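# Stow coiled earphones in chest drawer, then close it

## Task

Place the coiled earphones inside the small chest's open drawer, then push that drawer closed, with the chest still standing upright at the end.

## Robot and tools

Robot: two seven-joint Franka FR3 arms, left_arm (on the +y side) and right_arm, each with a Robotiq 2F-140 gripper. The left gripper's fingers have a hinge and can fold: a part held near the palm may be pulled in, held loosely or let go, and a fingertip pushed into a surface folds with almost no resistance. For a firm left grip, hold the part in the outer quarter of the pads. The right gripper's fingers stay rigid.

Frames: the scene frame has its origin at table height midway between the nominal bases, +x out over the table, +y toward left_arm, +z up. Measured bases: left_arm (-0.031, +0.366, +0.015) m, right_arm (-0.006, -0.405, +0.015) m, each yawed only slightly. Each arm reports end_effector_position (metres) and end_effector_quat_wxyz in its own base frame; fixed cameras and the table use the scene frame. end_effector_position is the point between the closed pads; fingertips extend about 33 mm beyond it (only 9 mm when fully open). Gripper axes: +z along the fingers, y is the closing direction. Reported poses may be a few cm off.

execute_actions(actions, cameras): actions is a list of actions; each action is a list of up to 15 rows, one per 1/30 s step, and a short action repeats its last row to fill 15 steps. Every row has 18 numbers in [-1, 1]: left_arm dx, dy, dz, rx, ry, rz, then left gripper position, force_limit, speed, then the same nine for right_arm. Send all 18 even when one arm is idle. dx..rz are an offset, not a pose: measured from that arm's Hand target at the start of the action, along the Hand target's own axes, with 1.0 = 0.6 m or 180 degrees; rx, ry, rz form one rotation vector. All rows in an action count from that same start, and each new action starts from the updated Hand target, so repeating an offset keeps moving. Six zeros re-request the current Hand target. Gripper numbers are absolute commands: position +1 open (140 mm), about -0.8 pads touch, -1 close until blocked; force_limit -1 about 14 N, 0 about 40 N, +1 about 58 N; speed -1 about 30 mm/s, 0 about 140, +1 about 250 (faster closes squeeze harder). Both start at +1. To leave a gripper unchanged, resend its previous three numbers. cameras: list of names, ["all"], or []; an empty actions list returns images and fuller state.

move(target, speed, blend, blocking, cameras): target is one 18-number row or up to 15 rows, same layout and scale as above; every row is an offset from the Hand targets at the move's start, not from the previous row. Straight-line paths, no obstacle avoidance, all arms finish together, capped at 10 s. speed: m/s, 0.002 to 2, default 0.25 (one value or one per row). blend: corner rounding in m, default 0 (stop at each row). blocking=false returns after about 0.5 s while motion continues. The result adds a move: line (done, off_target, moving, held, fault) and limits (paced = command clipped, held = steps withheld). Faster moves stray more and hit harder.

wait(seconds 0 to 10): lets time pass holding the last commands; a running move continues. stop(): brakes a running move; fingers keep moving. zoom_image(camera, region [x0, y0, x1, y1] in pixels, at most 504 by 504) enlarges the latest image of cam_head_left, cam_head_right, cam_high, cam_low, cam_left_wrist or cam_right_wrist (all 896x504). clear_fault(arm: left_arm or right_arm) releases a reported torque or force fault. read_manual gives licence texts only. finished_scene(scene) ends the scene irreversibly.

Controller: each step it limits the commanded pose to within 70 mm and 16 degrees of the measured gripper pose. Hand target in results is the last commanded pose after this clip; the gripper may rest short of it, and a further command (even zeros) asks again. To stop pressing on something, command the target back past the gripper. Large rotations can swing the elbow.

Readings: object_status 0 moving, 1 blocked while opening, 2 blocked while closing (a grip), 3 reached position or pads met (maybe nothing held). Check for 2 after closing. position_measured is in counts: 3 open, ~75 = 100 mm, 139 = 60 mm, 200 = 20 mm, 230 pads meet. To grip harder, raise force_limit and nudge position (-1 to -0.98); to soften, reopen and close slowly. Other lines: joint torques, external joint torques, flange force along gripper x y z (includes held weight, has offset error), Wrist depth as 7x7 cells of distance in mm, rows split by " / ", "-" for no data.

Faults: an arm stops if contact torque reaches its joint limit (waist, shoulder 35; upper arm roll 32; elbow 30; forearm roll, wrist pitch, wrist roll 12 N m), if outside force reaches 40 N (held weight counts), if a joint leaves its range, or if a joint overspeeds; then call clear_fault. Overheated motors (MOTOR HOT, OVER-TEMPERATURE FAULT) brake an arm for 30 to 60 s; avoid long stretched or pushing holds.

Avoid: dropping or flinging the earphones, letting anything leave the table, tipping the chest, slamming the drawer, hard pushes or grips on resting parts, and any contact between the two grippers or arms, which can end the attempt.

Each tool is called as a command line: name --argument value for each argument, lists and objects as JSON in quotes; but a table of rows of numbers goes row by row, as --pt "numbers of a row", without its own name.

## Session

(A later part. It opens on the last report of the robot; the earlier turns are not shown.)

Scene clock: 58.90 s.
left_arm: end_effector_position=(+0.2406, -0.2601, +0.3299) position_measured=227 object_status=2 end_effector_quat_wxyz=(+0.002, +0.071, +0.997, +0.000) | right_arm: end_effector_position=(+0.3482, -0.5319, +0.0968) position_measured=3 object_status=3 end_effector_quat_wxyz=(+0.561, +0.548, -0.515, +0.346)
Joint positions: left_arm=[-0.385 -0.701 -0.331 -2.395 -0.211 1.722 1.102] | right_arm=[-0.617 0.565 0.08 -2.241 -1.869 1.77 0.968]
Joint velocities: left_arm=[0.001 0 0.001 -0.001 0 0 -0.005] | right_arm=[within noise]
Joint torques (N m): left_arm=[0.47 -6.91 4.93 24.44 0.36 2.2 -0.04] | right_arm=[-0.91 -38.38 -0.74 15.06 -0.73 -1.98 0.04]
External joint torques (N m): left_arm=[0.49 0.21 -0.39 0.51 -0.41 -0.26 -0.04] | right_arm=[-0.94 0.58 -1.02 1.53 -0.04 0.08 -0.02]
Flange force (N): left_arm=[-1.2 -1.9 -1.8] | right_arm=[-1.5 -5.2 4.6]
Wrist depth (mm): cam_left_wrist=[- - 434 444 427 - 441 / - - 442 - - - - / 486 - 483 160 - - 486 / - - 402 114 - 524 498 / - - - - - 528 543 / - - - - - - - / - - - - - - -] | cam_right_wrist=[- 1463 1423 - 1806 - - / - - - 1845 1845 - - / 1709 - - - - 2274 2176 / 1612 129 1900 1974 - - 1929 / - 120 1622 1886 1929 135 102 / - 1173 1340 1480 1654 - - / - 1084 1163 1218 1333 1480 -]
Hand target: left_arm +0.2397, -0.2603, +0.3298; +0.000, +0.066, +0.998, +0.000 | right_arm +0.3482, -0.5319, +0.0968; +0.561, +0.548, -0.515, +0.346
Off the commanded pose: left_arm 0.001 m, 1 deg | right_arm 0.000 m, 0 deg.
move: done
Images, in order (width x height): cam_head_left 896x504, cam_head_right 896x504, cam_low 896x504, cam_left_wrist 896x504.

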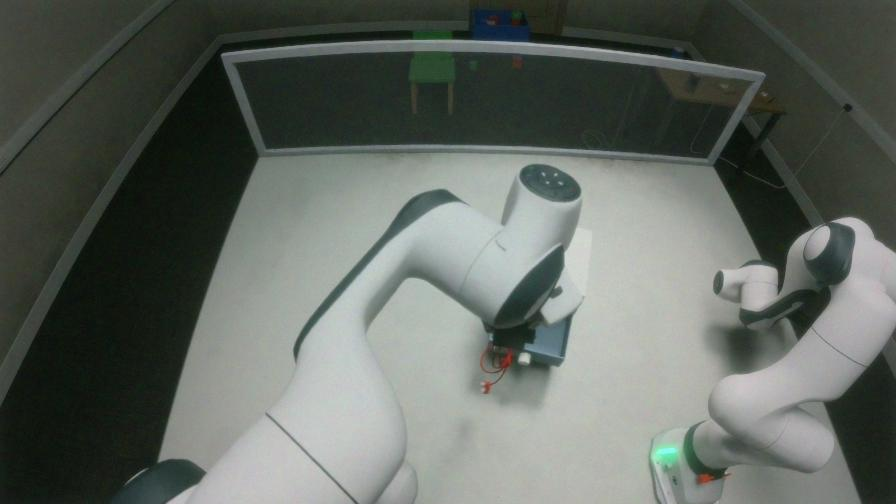

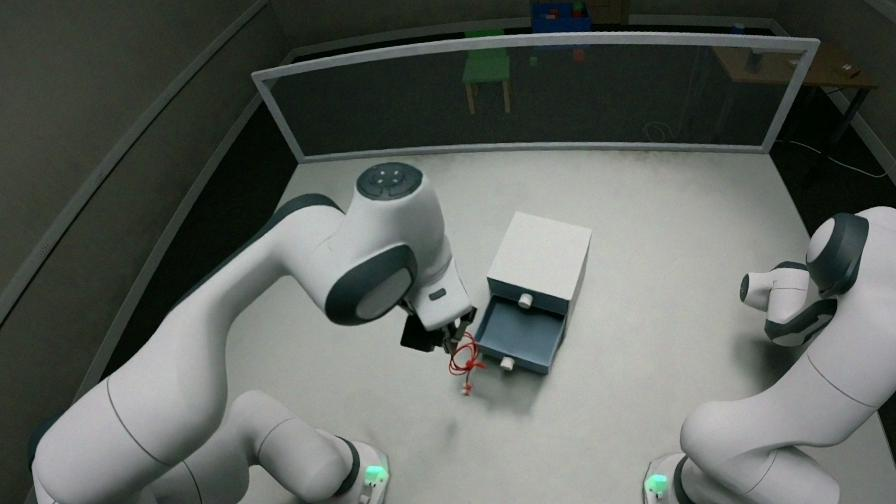

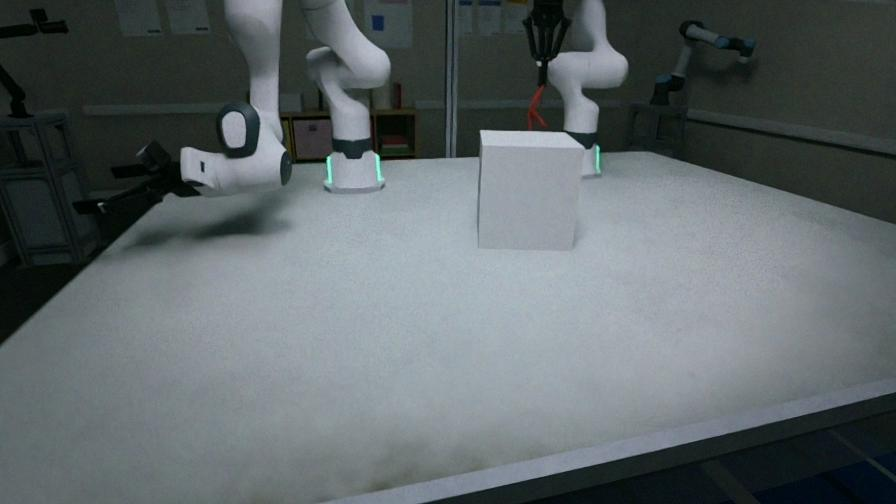

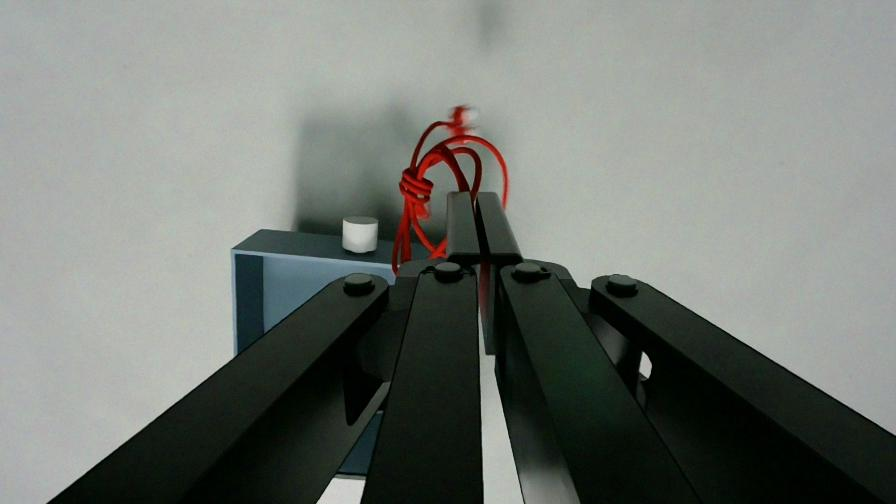

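move --target '[-0.2389,-0.1618,0.0997,0.0031,-0.0554,0.0356,-1,-1,-1,0,0,0,0,0,0,1,1,1]' --speed 0.15 --cameras '["cam_left_wrist","cam_head_left","cam_head_right","cam_high"]'

zoom_image --camera "cam_head_right" --region '[400, 200, 620, 400]'

zoom_image --camera "cam_high" --region '[340, 100, 640, 320]'

Scene clock: 70.20 s.
left_arm: end_effector_position=(+0.3672, -0.3744, +0.2692) position_measured=227 object_status=2 end_effector_quat_wxyz=(+0.084, +0.126, +0.988, -0.009) | right_arm: end_effector_position=(+0.3482, -0.5319, +0.0968) position_measured=3 object_status=3 end_effector_quat_wxyz=(+0.561, +0.548, -0.515, +0.346)
Joint positions: left_arm=[-0.272 -0.264 -0.534 -2.234 -0.051 2.149 1.048] | right_arm=[-0.617 0.565 0.08 -2.241 -1.869 1.77 0.968]
Joint velocities: left_arm=[0 0 0 0 0 0.003 -0.004] | right_arm=[within noise]
Joint torques (N m): left_arm=[0.51 -19.32 3.39 24.98 0.99 2.94 -0.14] | right_arm=[-0.9 -38.42 -0.73 15.02 -0.73 -1.98 0.02]
External joint torques (N m): left_arm=[0.54 0.51 -0.44 0.45 0.23 0.13 -0.13] | right_arm=[-0.82 0.49 -0.91 1.54 -0.05 0.08 -0.04]
Flange force (N): left_arm=[-3.5 -2.8 0.8] | right_arm=[-1.3 -5.1 4.3]
Wrist depth (mm): cam_left_wrist=[- - - - - - 371 / - 395 375 - - 395 392 / 407 418 - - 344 - 440 / - 439 440 114 - - 465 / - - - - - - - / - - - - - - - / - - - - - - -] | cam_right_wrist=[- 1489 1376 - - - - / - - - - 1793 - - / - - - - - - 1592 / 1664 129 1845 1845 - - 1900 / - 120 1602 1832 2087 145 102 / - 1173 1299 1447 1675 1781 - / - 1065 1142 1213 1392 1507 -]
Hand target: left_arm +0.3690, -0.3755, +0.2699; +0.086, +0.122, +0.989, -0.010 | right_arm +0.3482, -0.5319, +0.0968; +0.561, +0.548, -0.515, +0.346
Off the commanded pose: left_arm 0.002 m, 1 deg | right_arm 0.000 m, 0 deg.
move: done
Images, in order (width x height): cam_head_left 896x504, cam_head_right 896x504, cam_high 896x504, cam_left_wrist 896x504.

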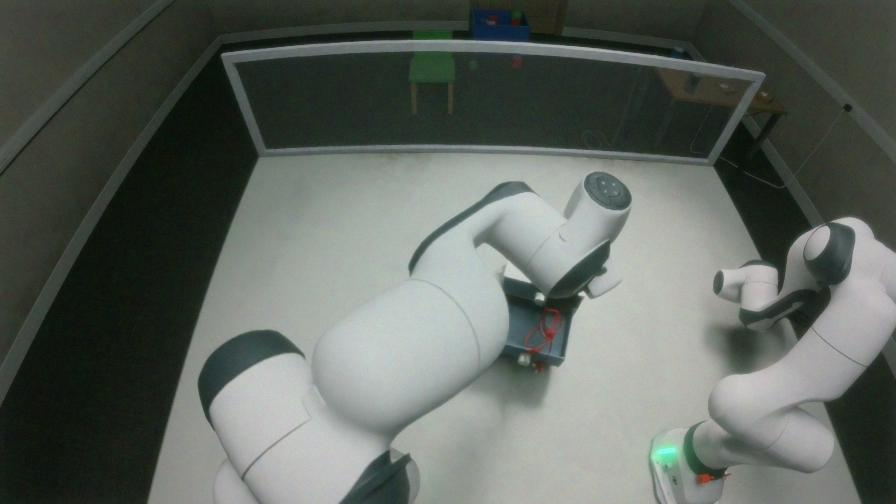

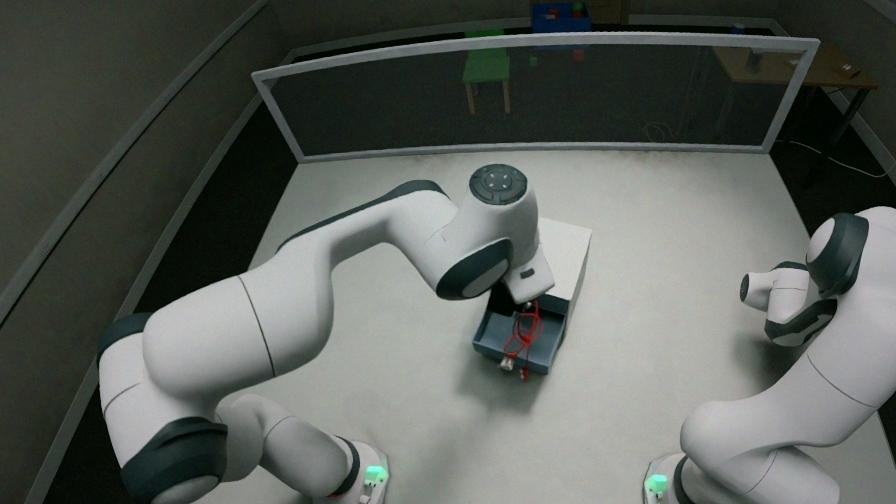

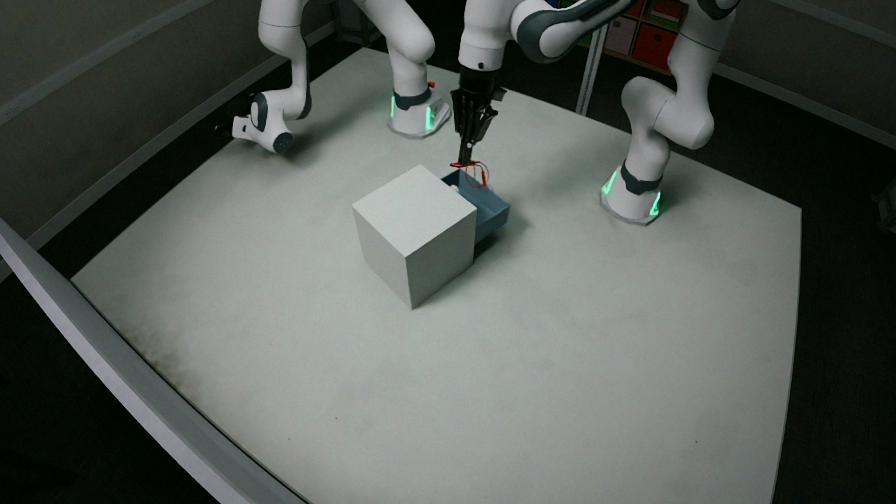

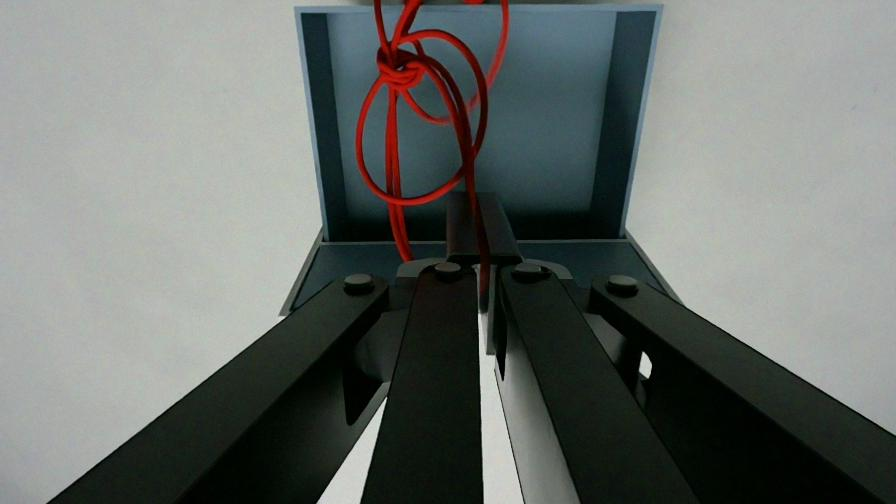

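Scaled by 2.291.

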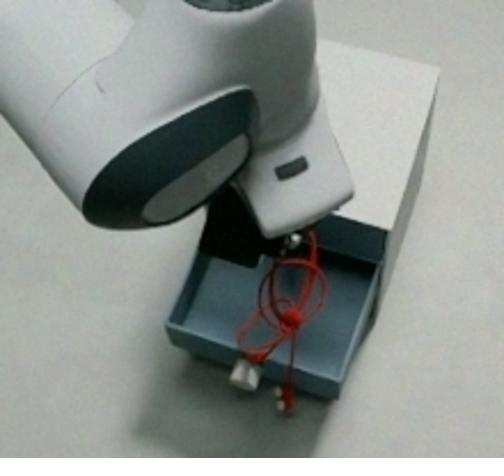

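Scaled by 1.680.

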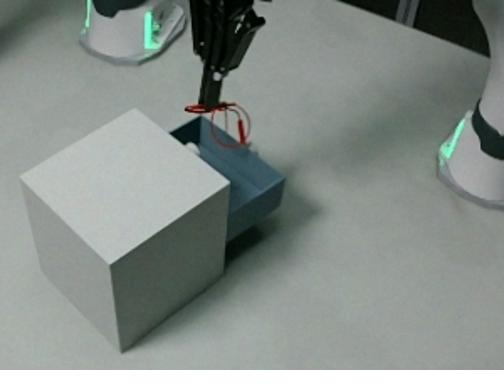

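move --target '[-0.0233,0.0765,0.0108,0.0146,-0.0543,-0.1663,-1,-1,-1,0,0,0,0,0,0,1,1,1]' --speed 0.15 --cameras '["cam_left_wrist","cam_head_left","cam_head_right","cam_high"]'

zoom_image --camera "cam_head_right" --region '[400, 200, 620, 400]'

zoom_image --camera "cam_high" --region '[400, 100, 550, 250]'

Scene clock: 85.53 s.
left_arm: end_effector_position=(+0.3936, -0.3341, +0.2649) position_measured=227 object_status=2 end_effector_quat_wxyz=(+0.159, -0.132, +0.976, -0.062) | right_arm: end_effector_position=(+0.3482, -0.5319, +0.0968) position_measured=3 object_status=3 end_effector_quat_wxyz=(+0.561, +0.548, -0.515, +0.346)
Joint positions: left_arm=[-0.086 -0.467 -0.655 -2.451 -0.17 2.374 0.676] | right_arm=[-0.617 0.565 0.08 -2.241 -1.869 1.77 0.968]
Joint velocities: left_arm=[-0.001 0 0 0 0 0 -0.005] | right_arm=[within noise]
Joint torques (N m): left_arm=[0.56 -13.01 7.12 23.73 0.26 3.39 -0.13] | right_arm=[-0.92 -38.36 -0.74 15.04 -0.72 -1.98 0.05]
External joint torques (N m): left_arm=[0.53 -1.11 -0.34 -0.06 -0.39 0.22 -0.1] | right_arm=[-0.85 0.63 -0.93 1.49 -0.03 0.09 -0.01]
Flange force (N): left_arm=[2.0 1.8 -1.0] | right_arm=[-1.6 -5.3 4.4]
Wrist depth (mm): cam_left_wrist=[408 392 303 - 284 - 321 / 471 206 263 - 309 - - / - - - 169 - - 391 / - - - 119 255 452 415 / - - - - - - - / - - - - - - - / - - - - - - -] | cam_right_wrist=[1423 - 1686 - - - - / - - - 1698 2158 - 2176 / 1407 - - - - 1832 2195 / 1632 129 1793 2195 2087 145 1944 / - 120 1602 1793 2158 136 102 / - 1173 1340 1472 1582 1832 - / - 1084 1127 1230 1347 1489 -]
Hand target: left_arm +0.3945, -0.3346, +0.2660; +0.161, -0.137, +0.975, -0.065 | right_arm +0.3482, -0.5319, +0.0968; +0.561, +0.548, -0.515, +0.346
Off the commanded pose: left_arm 0.002 m, 1 deg | right_arm 0.000 m, 0 deg.
move: done
Images, in order (width x height): cam_head_left 896x504, cam_head_right 896x504, cam_high 896x504, cam_left_wrist 896x504.

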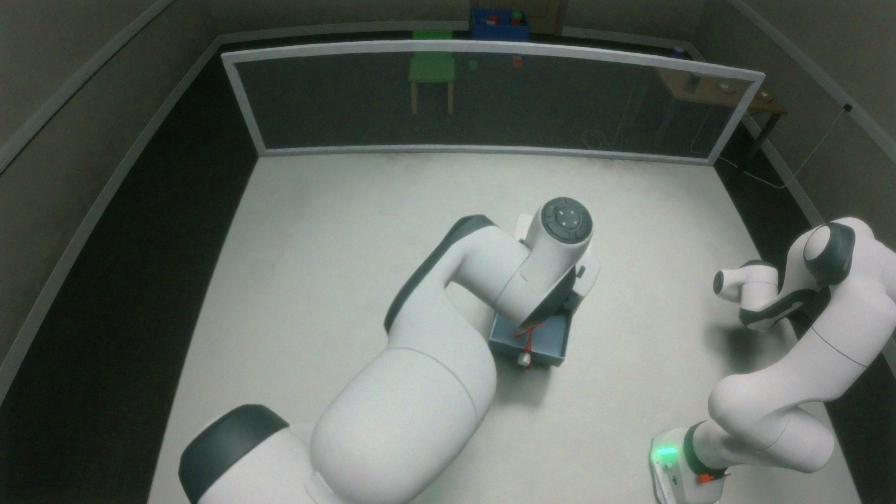

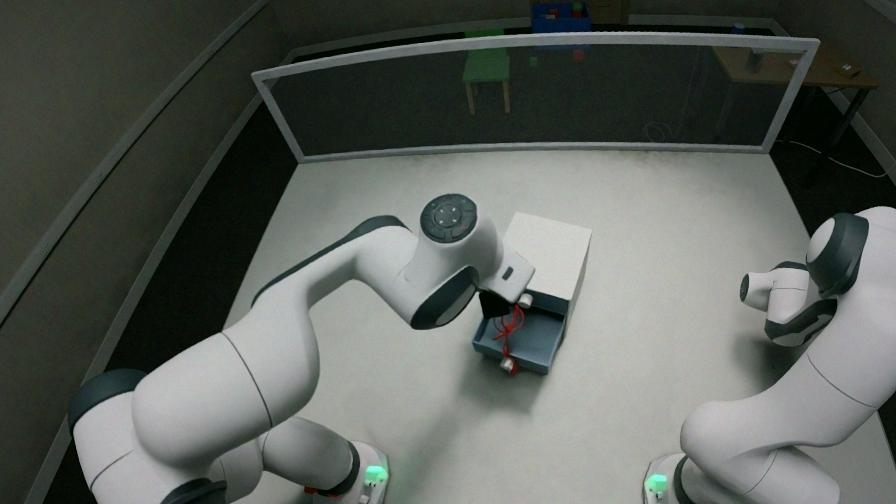

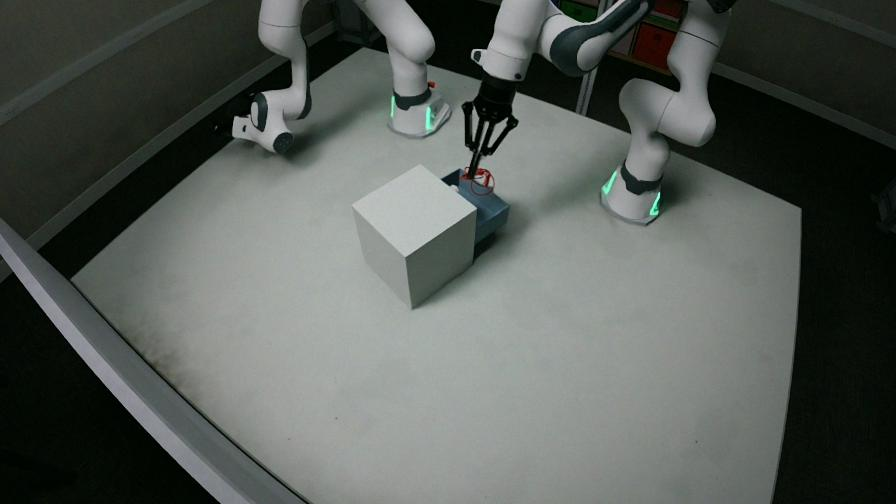

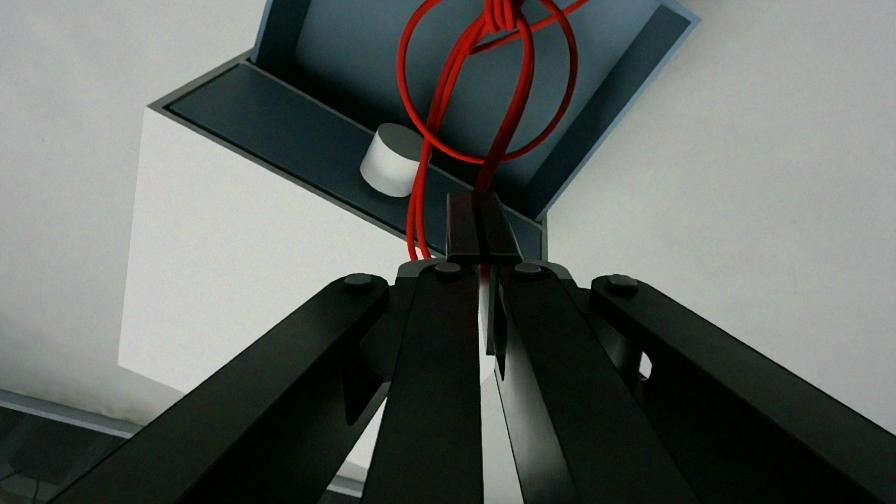

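Scaled by 2.291.

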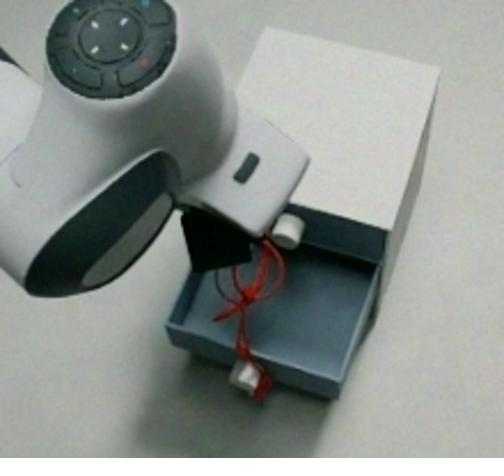

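Scaled by 3.360.

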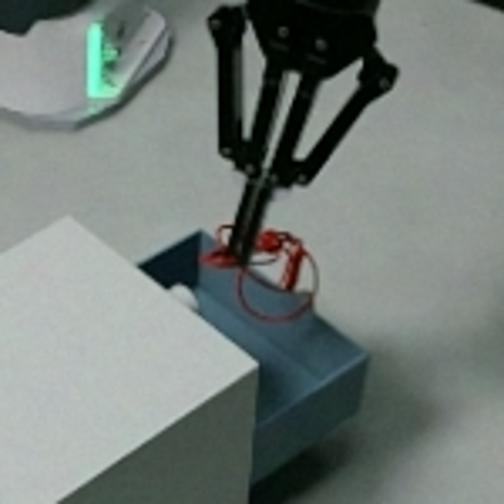

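zoom_image --camera "cam_high" --region '[450, 150, 520, 220]'

zoom_image --camera "cam_head_left" --region '[470, 280, 590, 380]'

zoom_image --camera "cam_head_right" --region '[460, 280, 580, 380]'

zoom_image --camera "cam_left_wrist" --region '[300, 0, 700, 300]'

Scaled by 7.200.

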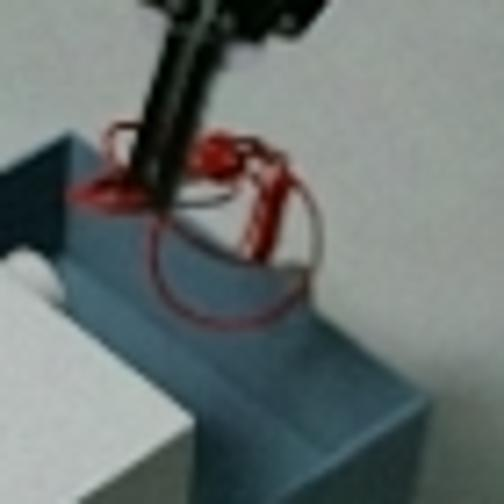

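Scaled by 4.200.

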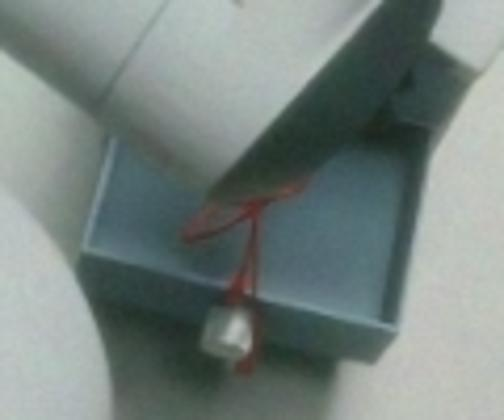

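Scaled by 4.200.

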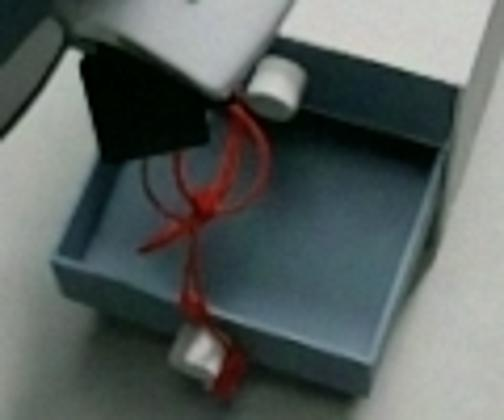

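Scaled by 1.260.

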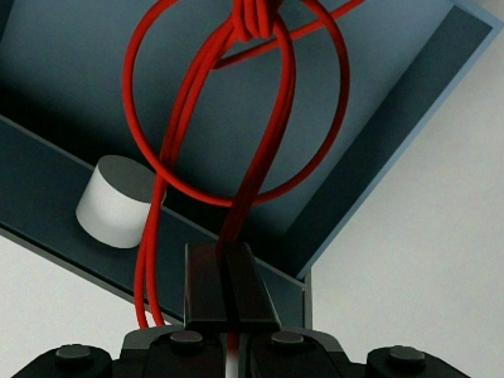

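move --target '[0.019,0.0572,-0.0768,0.0103,-0.006,-0.333,-1,-1,-1,0,0,0,0,0,0,1,1,1]' --speed 0.3 --cameras '["cam_left_wrist","cam_head_left","cam_head_right","cam_high"]'

zoom_image --camera "cam_head_right" --region '[460, 260, 600, 400]'

zoom_image --camera "cam_high" --region '[420, 130, 540, 250]'

zoom_image --camera "cam_head_left" --region '[470, 260, 610, 400]'

Scene clock: 98.00 s.
left_arm: end_effector_position=(+0.3608, -0.3007, +0.2994) position_measured=227 object_status=2 end_effector_quat_wxyz=(+0.119, -0.600, +0.777, -0.150) | right_arm: end_effector_position=(+0.3482, -0.5319, +0.0968) position_measured=3 object_status=3 end_effector_quat_wxyz=(+0.561, +0.548, -0.515, +0.346)
Joint positions: left_arm=[0.178 -0.885 -0.827 -2.52 -0.606 2.165 -0.027] | right_arm=[-0.617 0.565 0.08 -2.241 -1.869 1.77 0.968]
Joint velocities: left_arm=[0 0 0.001 0.001 0.001 0 -0.008] | right_arm=[within noise]
Joint torques (N m): left_arm=[0.59 0.48 14.59 21.52 0.35 3.19 -0.08] | right_arm=[-0.93 -38.4 -0.75 15.06 -0.73 -1.97 0.04]
External joint torques (N m): left_arm=[0.62 -1.27 -0.23 0.58 -0.39 -0.17 -0.04] | right_arm=[-0.9 0.66 -0.97 1.49 -0.04 0.1 -0.01]
Flange force (N): left_arm=[1.0 0.6 -1.9] | right_arm=[-1.7 -5.3 4.6]
Wrist depth (mm): cam_left_wrist=[- - - - - 357 328 / - - - - 343 - - / - - - 375 - - - / 2133 - - 115 - - - / 1899 - - - - - 391 / - - - - - - 401 / - - - - - - -] | cam_right_wrist=[1369 1516 1582 - - - - / - - - 1709 1819 - - / - - - 1915 - - 2021 / 1612 129 1900 2472 - - 1886 / - 120 1602 1859 2105 135 102 / - 1184 1280 1431 1622 1744 - / - 1074 1157 1230 1326 1507 -]
Hand target: left_arm +0.3604, -0.3013, +0.3001; +0.118, -0.604, +0.774, -0.150 | right_arm +0.3482, -0.5319, +0.0968; +0.561, +0.548, -0.515, +0.346
Off the commanded pose: left_arm 0.001 m, 1 deg | right_arm 0.000 m, 0 deg.
move: done
Images, in order (width x height): cam_head_left 896x504, cam_head_right 896x504, cam_high 896x504, cam_left_wrist 896x504.

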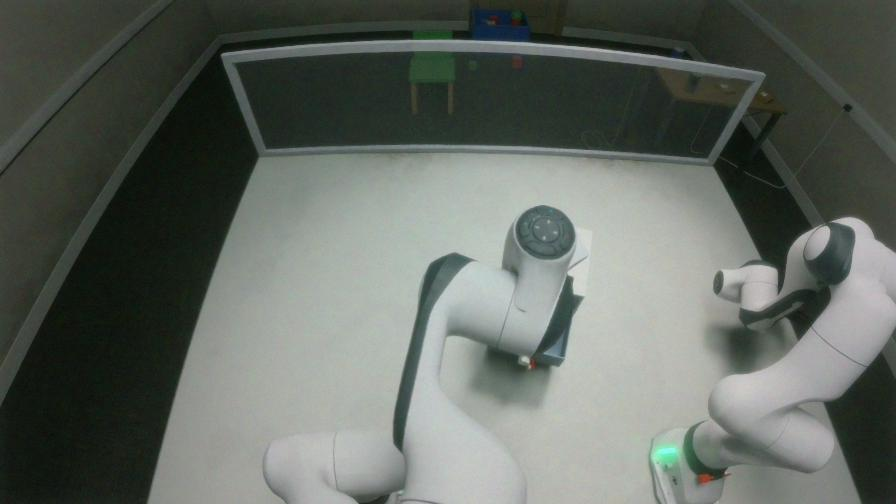

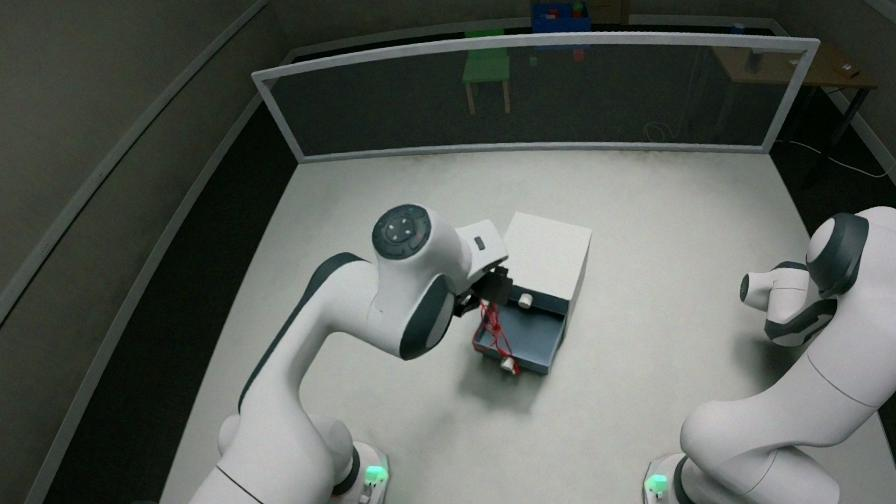

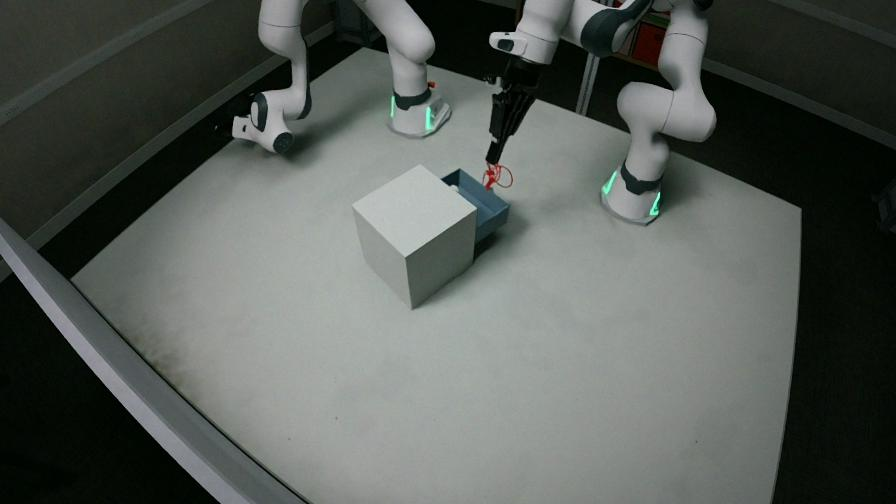

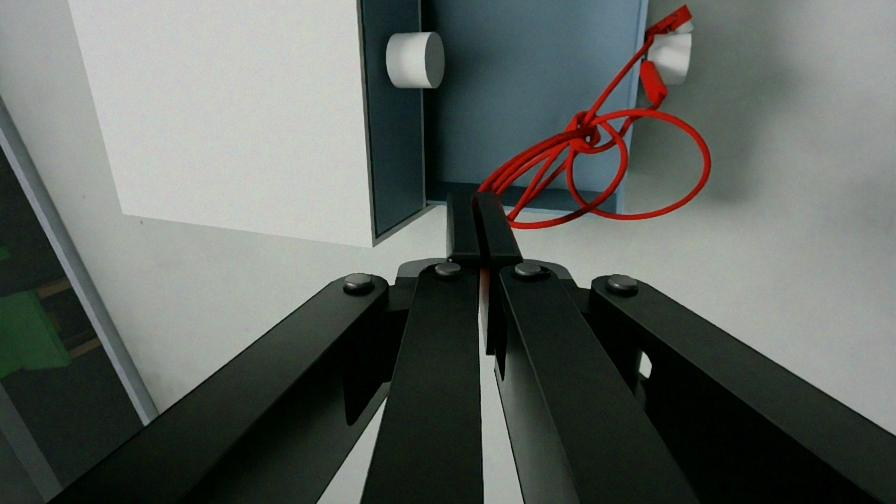

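Scaled by 3.600.

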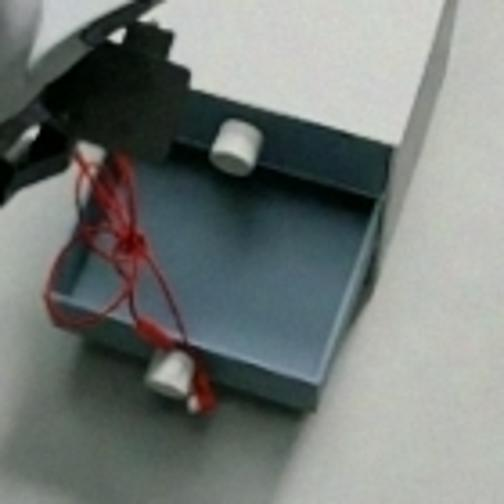

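Scaled by 4.200.

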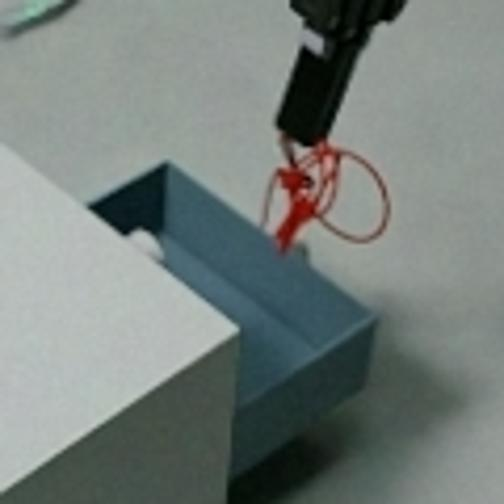

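Scaled by 3.600.

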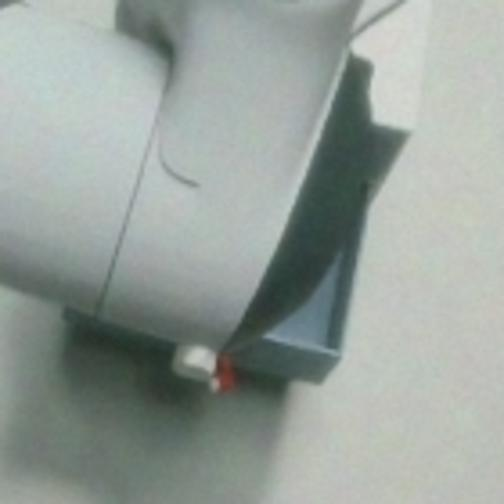

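move --target '[0,-0.074,0.0838,0,0,0,-1,-1,-1,0,0,0,0,0,0,1,1,1]' --speed 0.1 --cameras '["cam_left_wrist","cam_head_right","cam_high"]'

zoom_image --camera "cam_head_right" --region '[460, 260, 600, 400]'

zoom_image --camera "cam_high" --region '[420, 130, 540, 250]'

Scene clock: 104.70 s.
left_arm: end_effector_position=(+0.4164, -0.3154, +0.2685) position_measured=227 object_status=2 end_effector_quat_wxyz=(+0.115, -0.607, +0.772, -0.149) | right_arm: end_effector_position=(+0.3482, -0.5319, +0.0968) position_measured=3 object_status=3 end_effector_quat_wxyz=(+0.561, +0.548, -0.515, +0.346)
Joint positions: left_arm=[0.348 -0.7 -0.978 -2.442 -0.601 2.31 -0.025] | right_arm=[-0.617 0.565 0.08 -2.241 -1.869 1.77 0.968]
Joint velocities: left_arm=[0 0.001 0.001 0 -0.001 0.004 0.002] | right_arm=[within noise]
Joint torques (N m): left_arm=[0.69 -0.31 14.59 21.83 0.93 3.67 0.34] | right_arm=[-0.89 -38.38 -0.75 15.05 -0.72 -1.97 0.05]
External joint torques (N m): left_arm=[0.78 0.04 -0.12 0.56 0.23 0.3 0.38] | right_arm=[-0.87 0.55 -0.98 1.57 -0.04 0.09 -0.01]
Flange force (N): left_arm=[0.6 -4.2 1.9] | right_arm=[-1.5 -5.3 4.5]
Wrist depth (mm): cam_left_wrist=[- 226 197 196 290 270 299 / - - - - - - 315 / - 245 - - - 355 332 / 1872 - - 114 - - - / 1770 - - - - - 356 / 2478 - - - - - - / - - - - - - -] | cam_right_wrist=[- 1340 1622 - - 1664 - / 1643 - - 2158 1553 - - / 1686 - - - 2214 - 2234 / 1632 129 1793 2253 - - 1900 / - 120 1632 1959 2105 145 102 / - 1179 1347 1507 1643 1806 - / - 1061 1132 1242 1362 1516 -]
Hand target: left_arm +0.4187, -0.3159, +0.2701; +0.118, -0.604, +0.774, -0.150 | right_arm +0.3482, -0.5319, +0.0968; +0.561, +0.548, -0.515, +0.346
Off the commanded pose: left_arm 0.003 m, 1 deg | right_arm 0.000 m, 0 deg.
move: done
Images, in order (width x height): cam_head_right 896x504, cam_high 896x504, cam_left_wrist 896x504.

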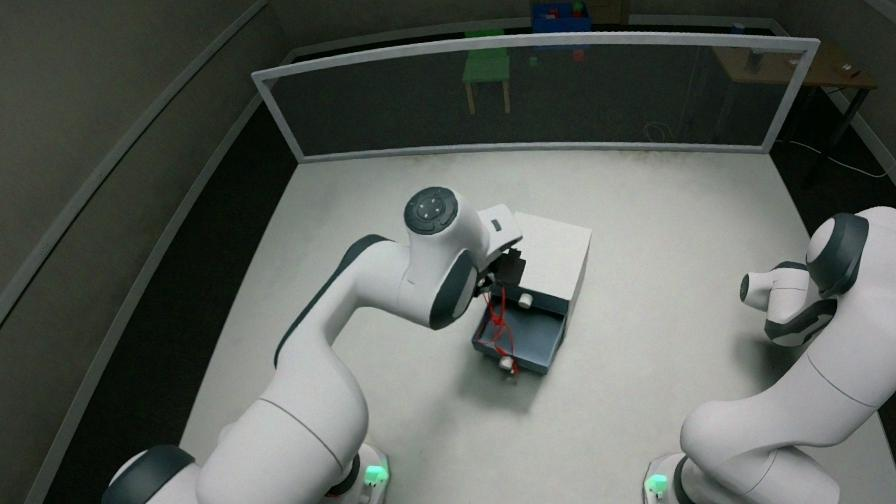

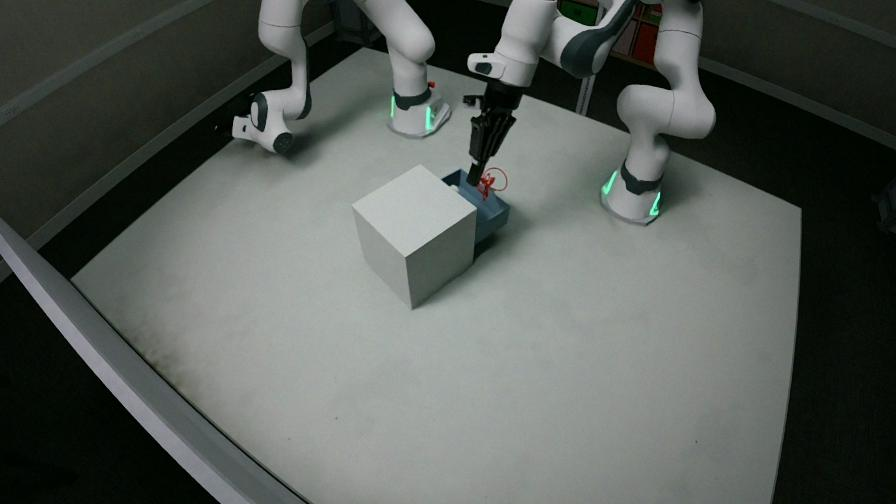

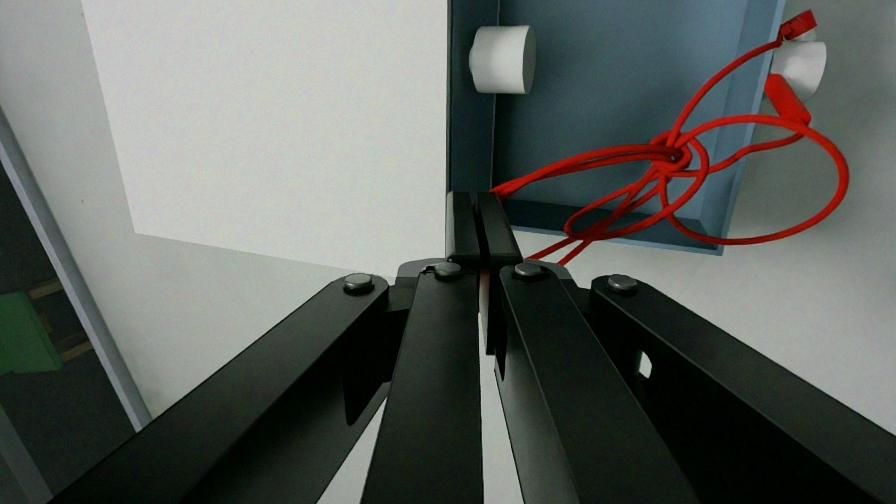

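Scaled by 3.600.

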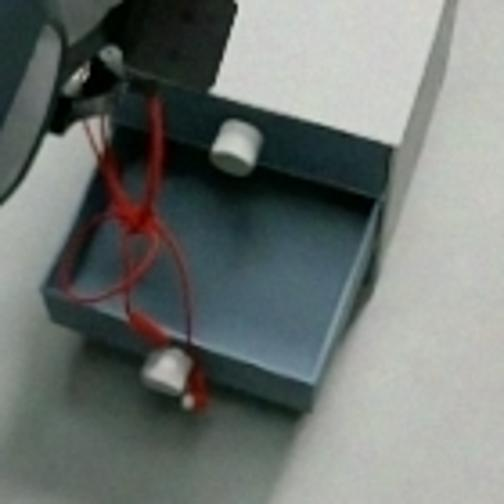

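Scaled by 4.200.

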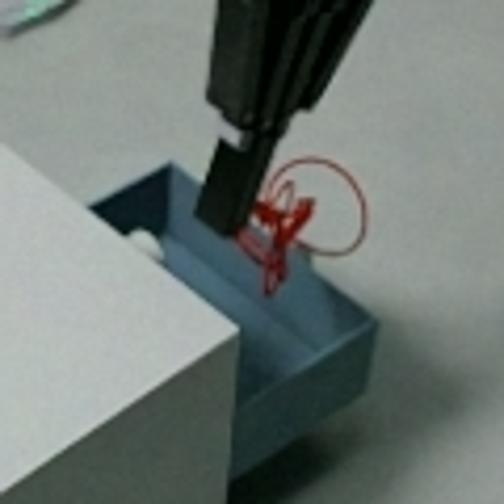

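wait --seconds 1.0 --cameras '["cam_left_wrist","cam_high"]'

zoom_image --camera "cam_high" --region '[420, 130, 540, 250]'

Scene clock: 107.13 s.
left_arm: end_effector_position=(+0.4166, -0.3154, +0.2686) position_measured=227 object_status=2 end_effector_quat_wxyz=(+0.115, -0.607, +0.772, -0.149) | right_arm: end_effector_position=(+0.3482, -0.5319, +0.0968) position_measured=3 object_status=3 end_effector_quat_wxyz=(+0.561, +0.548, -0.515, +0.346)
Joint positions: left_arm=[0.348 -0.7 -0.978 -2.442 -0.601 2.311 -0.025] | right_arm=[-0.617 0.565 0.08 -2.241 -1.869 1.77 0.968]
Joint torques (N m): left_arm=[0.66 -0.26 14.59 21.86 0.94 3.68 0.32] | right_arm=[-0.91 -38.38 -0.73 15.05 -0.72 -1.98 0.03]
External joint torques (N m): left_arm=[0.64 0.01 -0.19 0.68 0.24 0.32 0.36] | right_arm=[-0.92 0.69 -0.99 1.48 -0.02 0.08 -0.03]
Flange force (N): left_arm=[0.9 -4.2 1.7] | right_arm=[-1.7 -5.3 4.6]
Wrist depth (mm): cam_left_wrist=[- - - 200 291 271 305 / - - - 245 - 284 321 / - - - 169 321 - 341 / - - - 114 - 378 359 / 1872 - - - - 376 - / - - - - - - - / - - - - - - -] | cam_right_wrist=[- 1525 1543 - 1944 - - / - - - 1654 2158 - - / - - - - 2054 - 2253 / 1643 129 2070 2214 - - 1872 / - 120 1632 1806 2294 135 102 / - 1168 1286 1447 1525 - - / - 1052 1117 1273 1347 1498 -]
Hand target: left_arm +0.4187, -0.3159, +0.2701; +0.118, -0.604, +0.774, -0.150 | right_arm +0.3482, -0.5319, +0.0968; +0.561, +0.548, -0.515, +0.346
Tool commands: left_gripper/position=-1.0 left_gripper/force_limit=-1.0 left_gripper/speed=-1.0 right_gripper/position=+1.0 right_gripper/force_limit=+1.0 right_gripper/speed=+1.0
Off the commanded pose: left_arm 0.003 m, 1 deg | right_arm 0.000 m, 0 deg.
wait: 1.00 s; at rest from the start
Images, in order (width x height): cam_high 896x504, cam_left_wrist 896x504.

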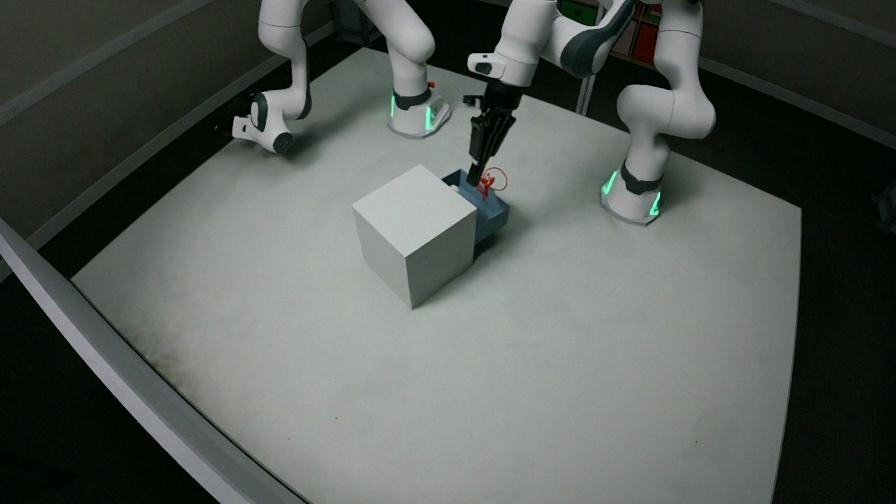

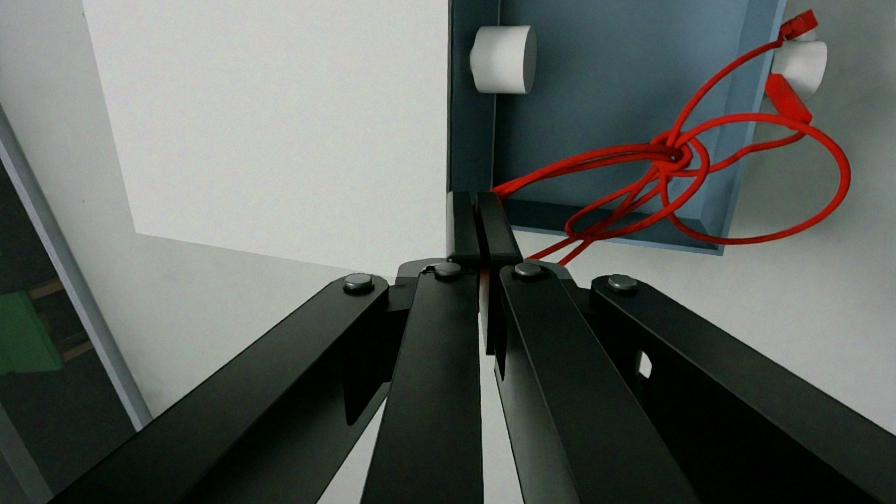

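Scaled by 4.200.

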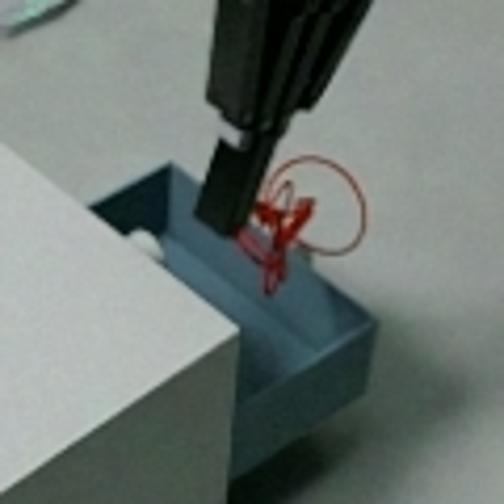

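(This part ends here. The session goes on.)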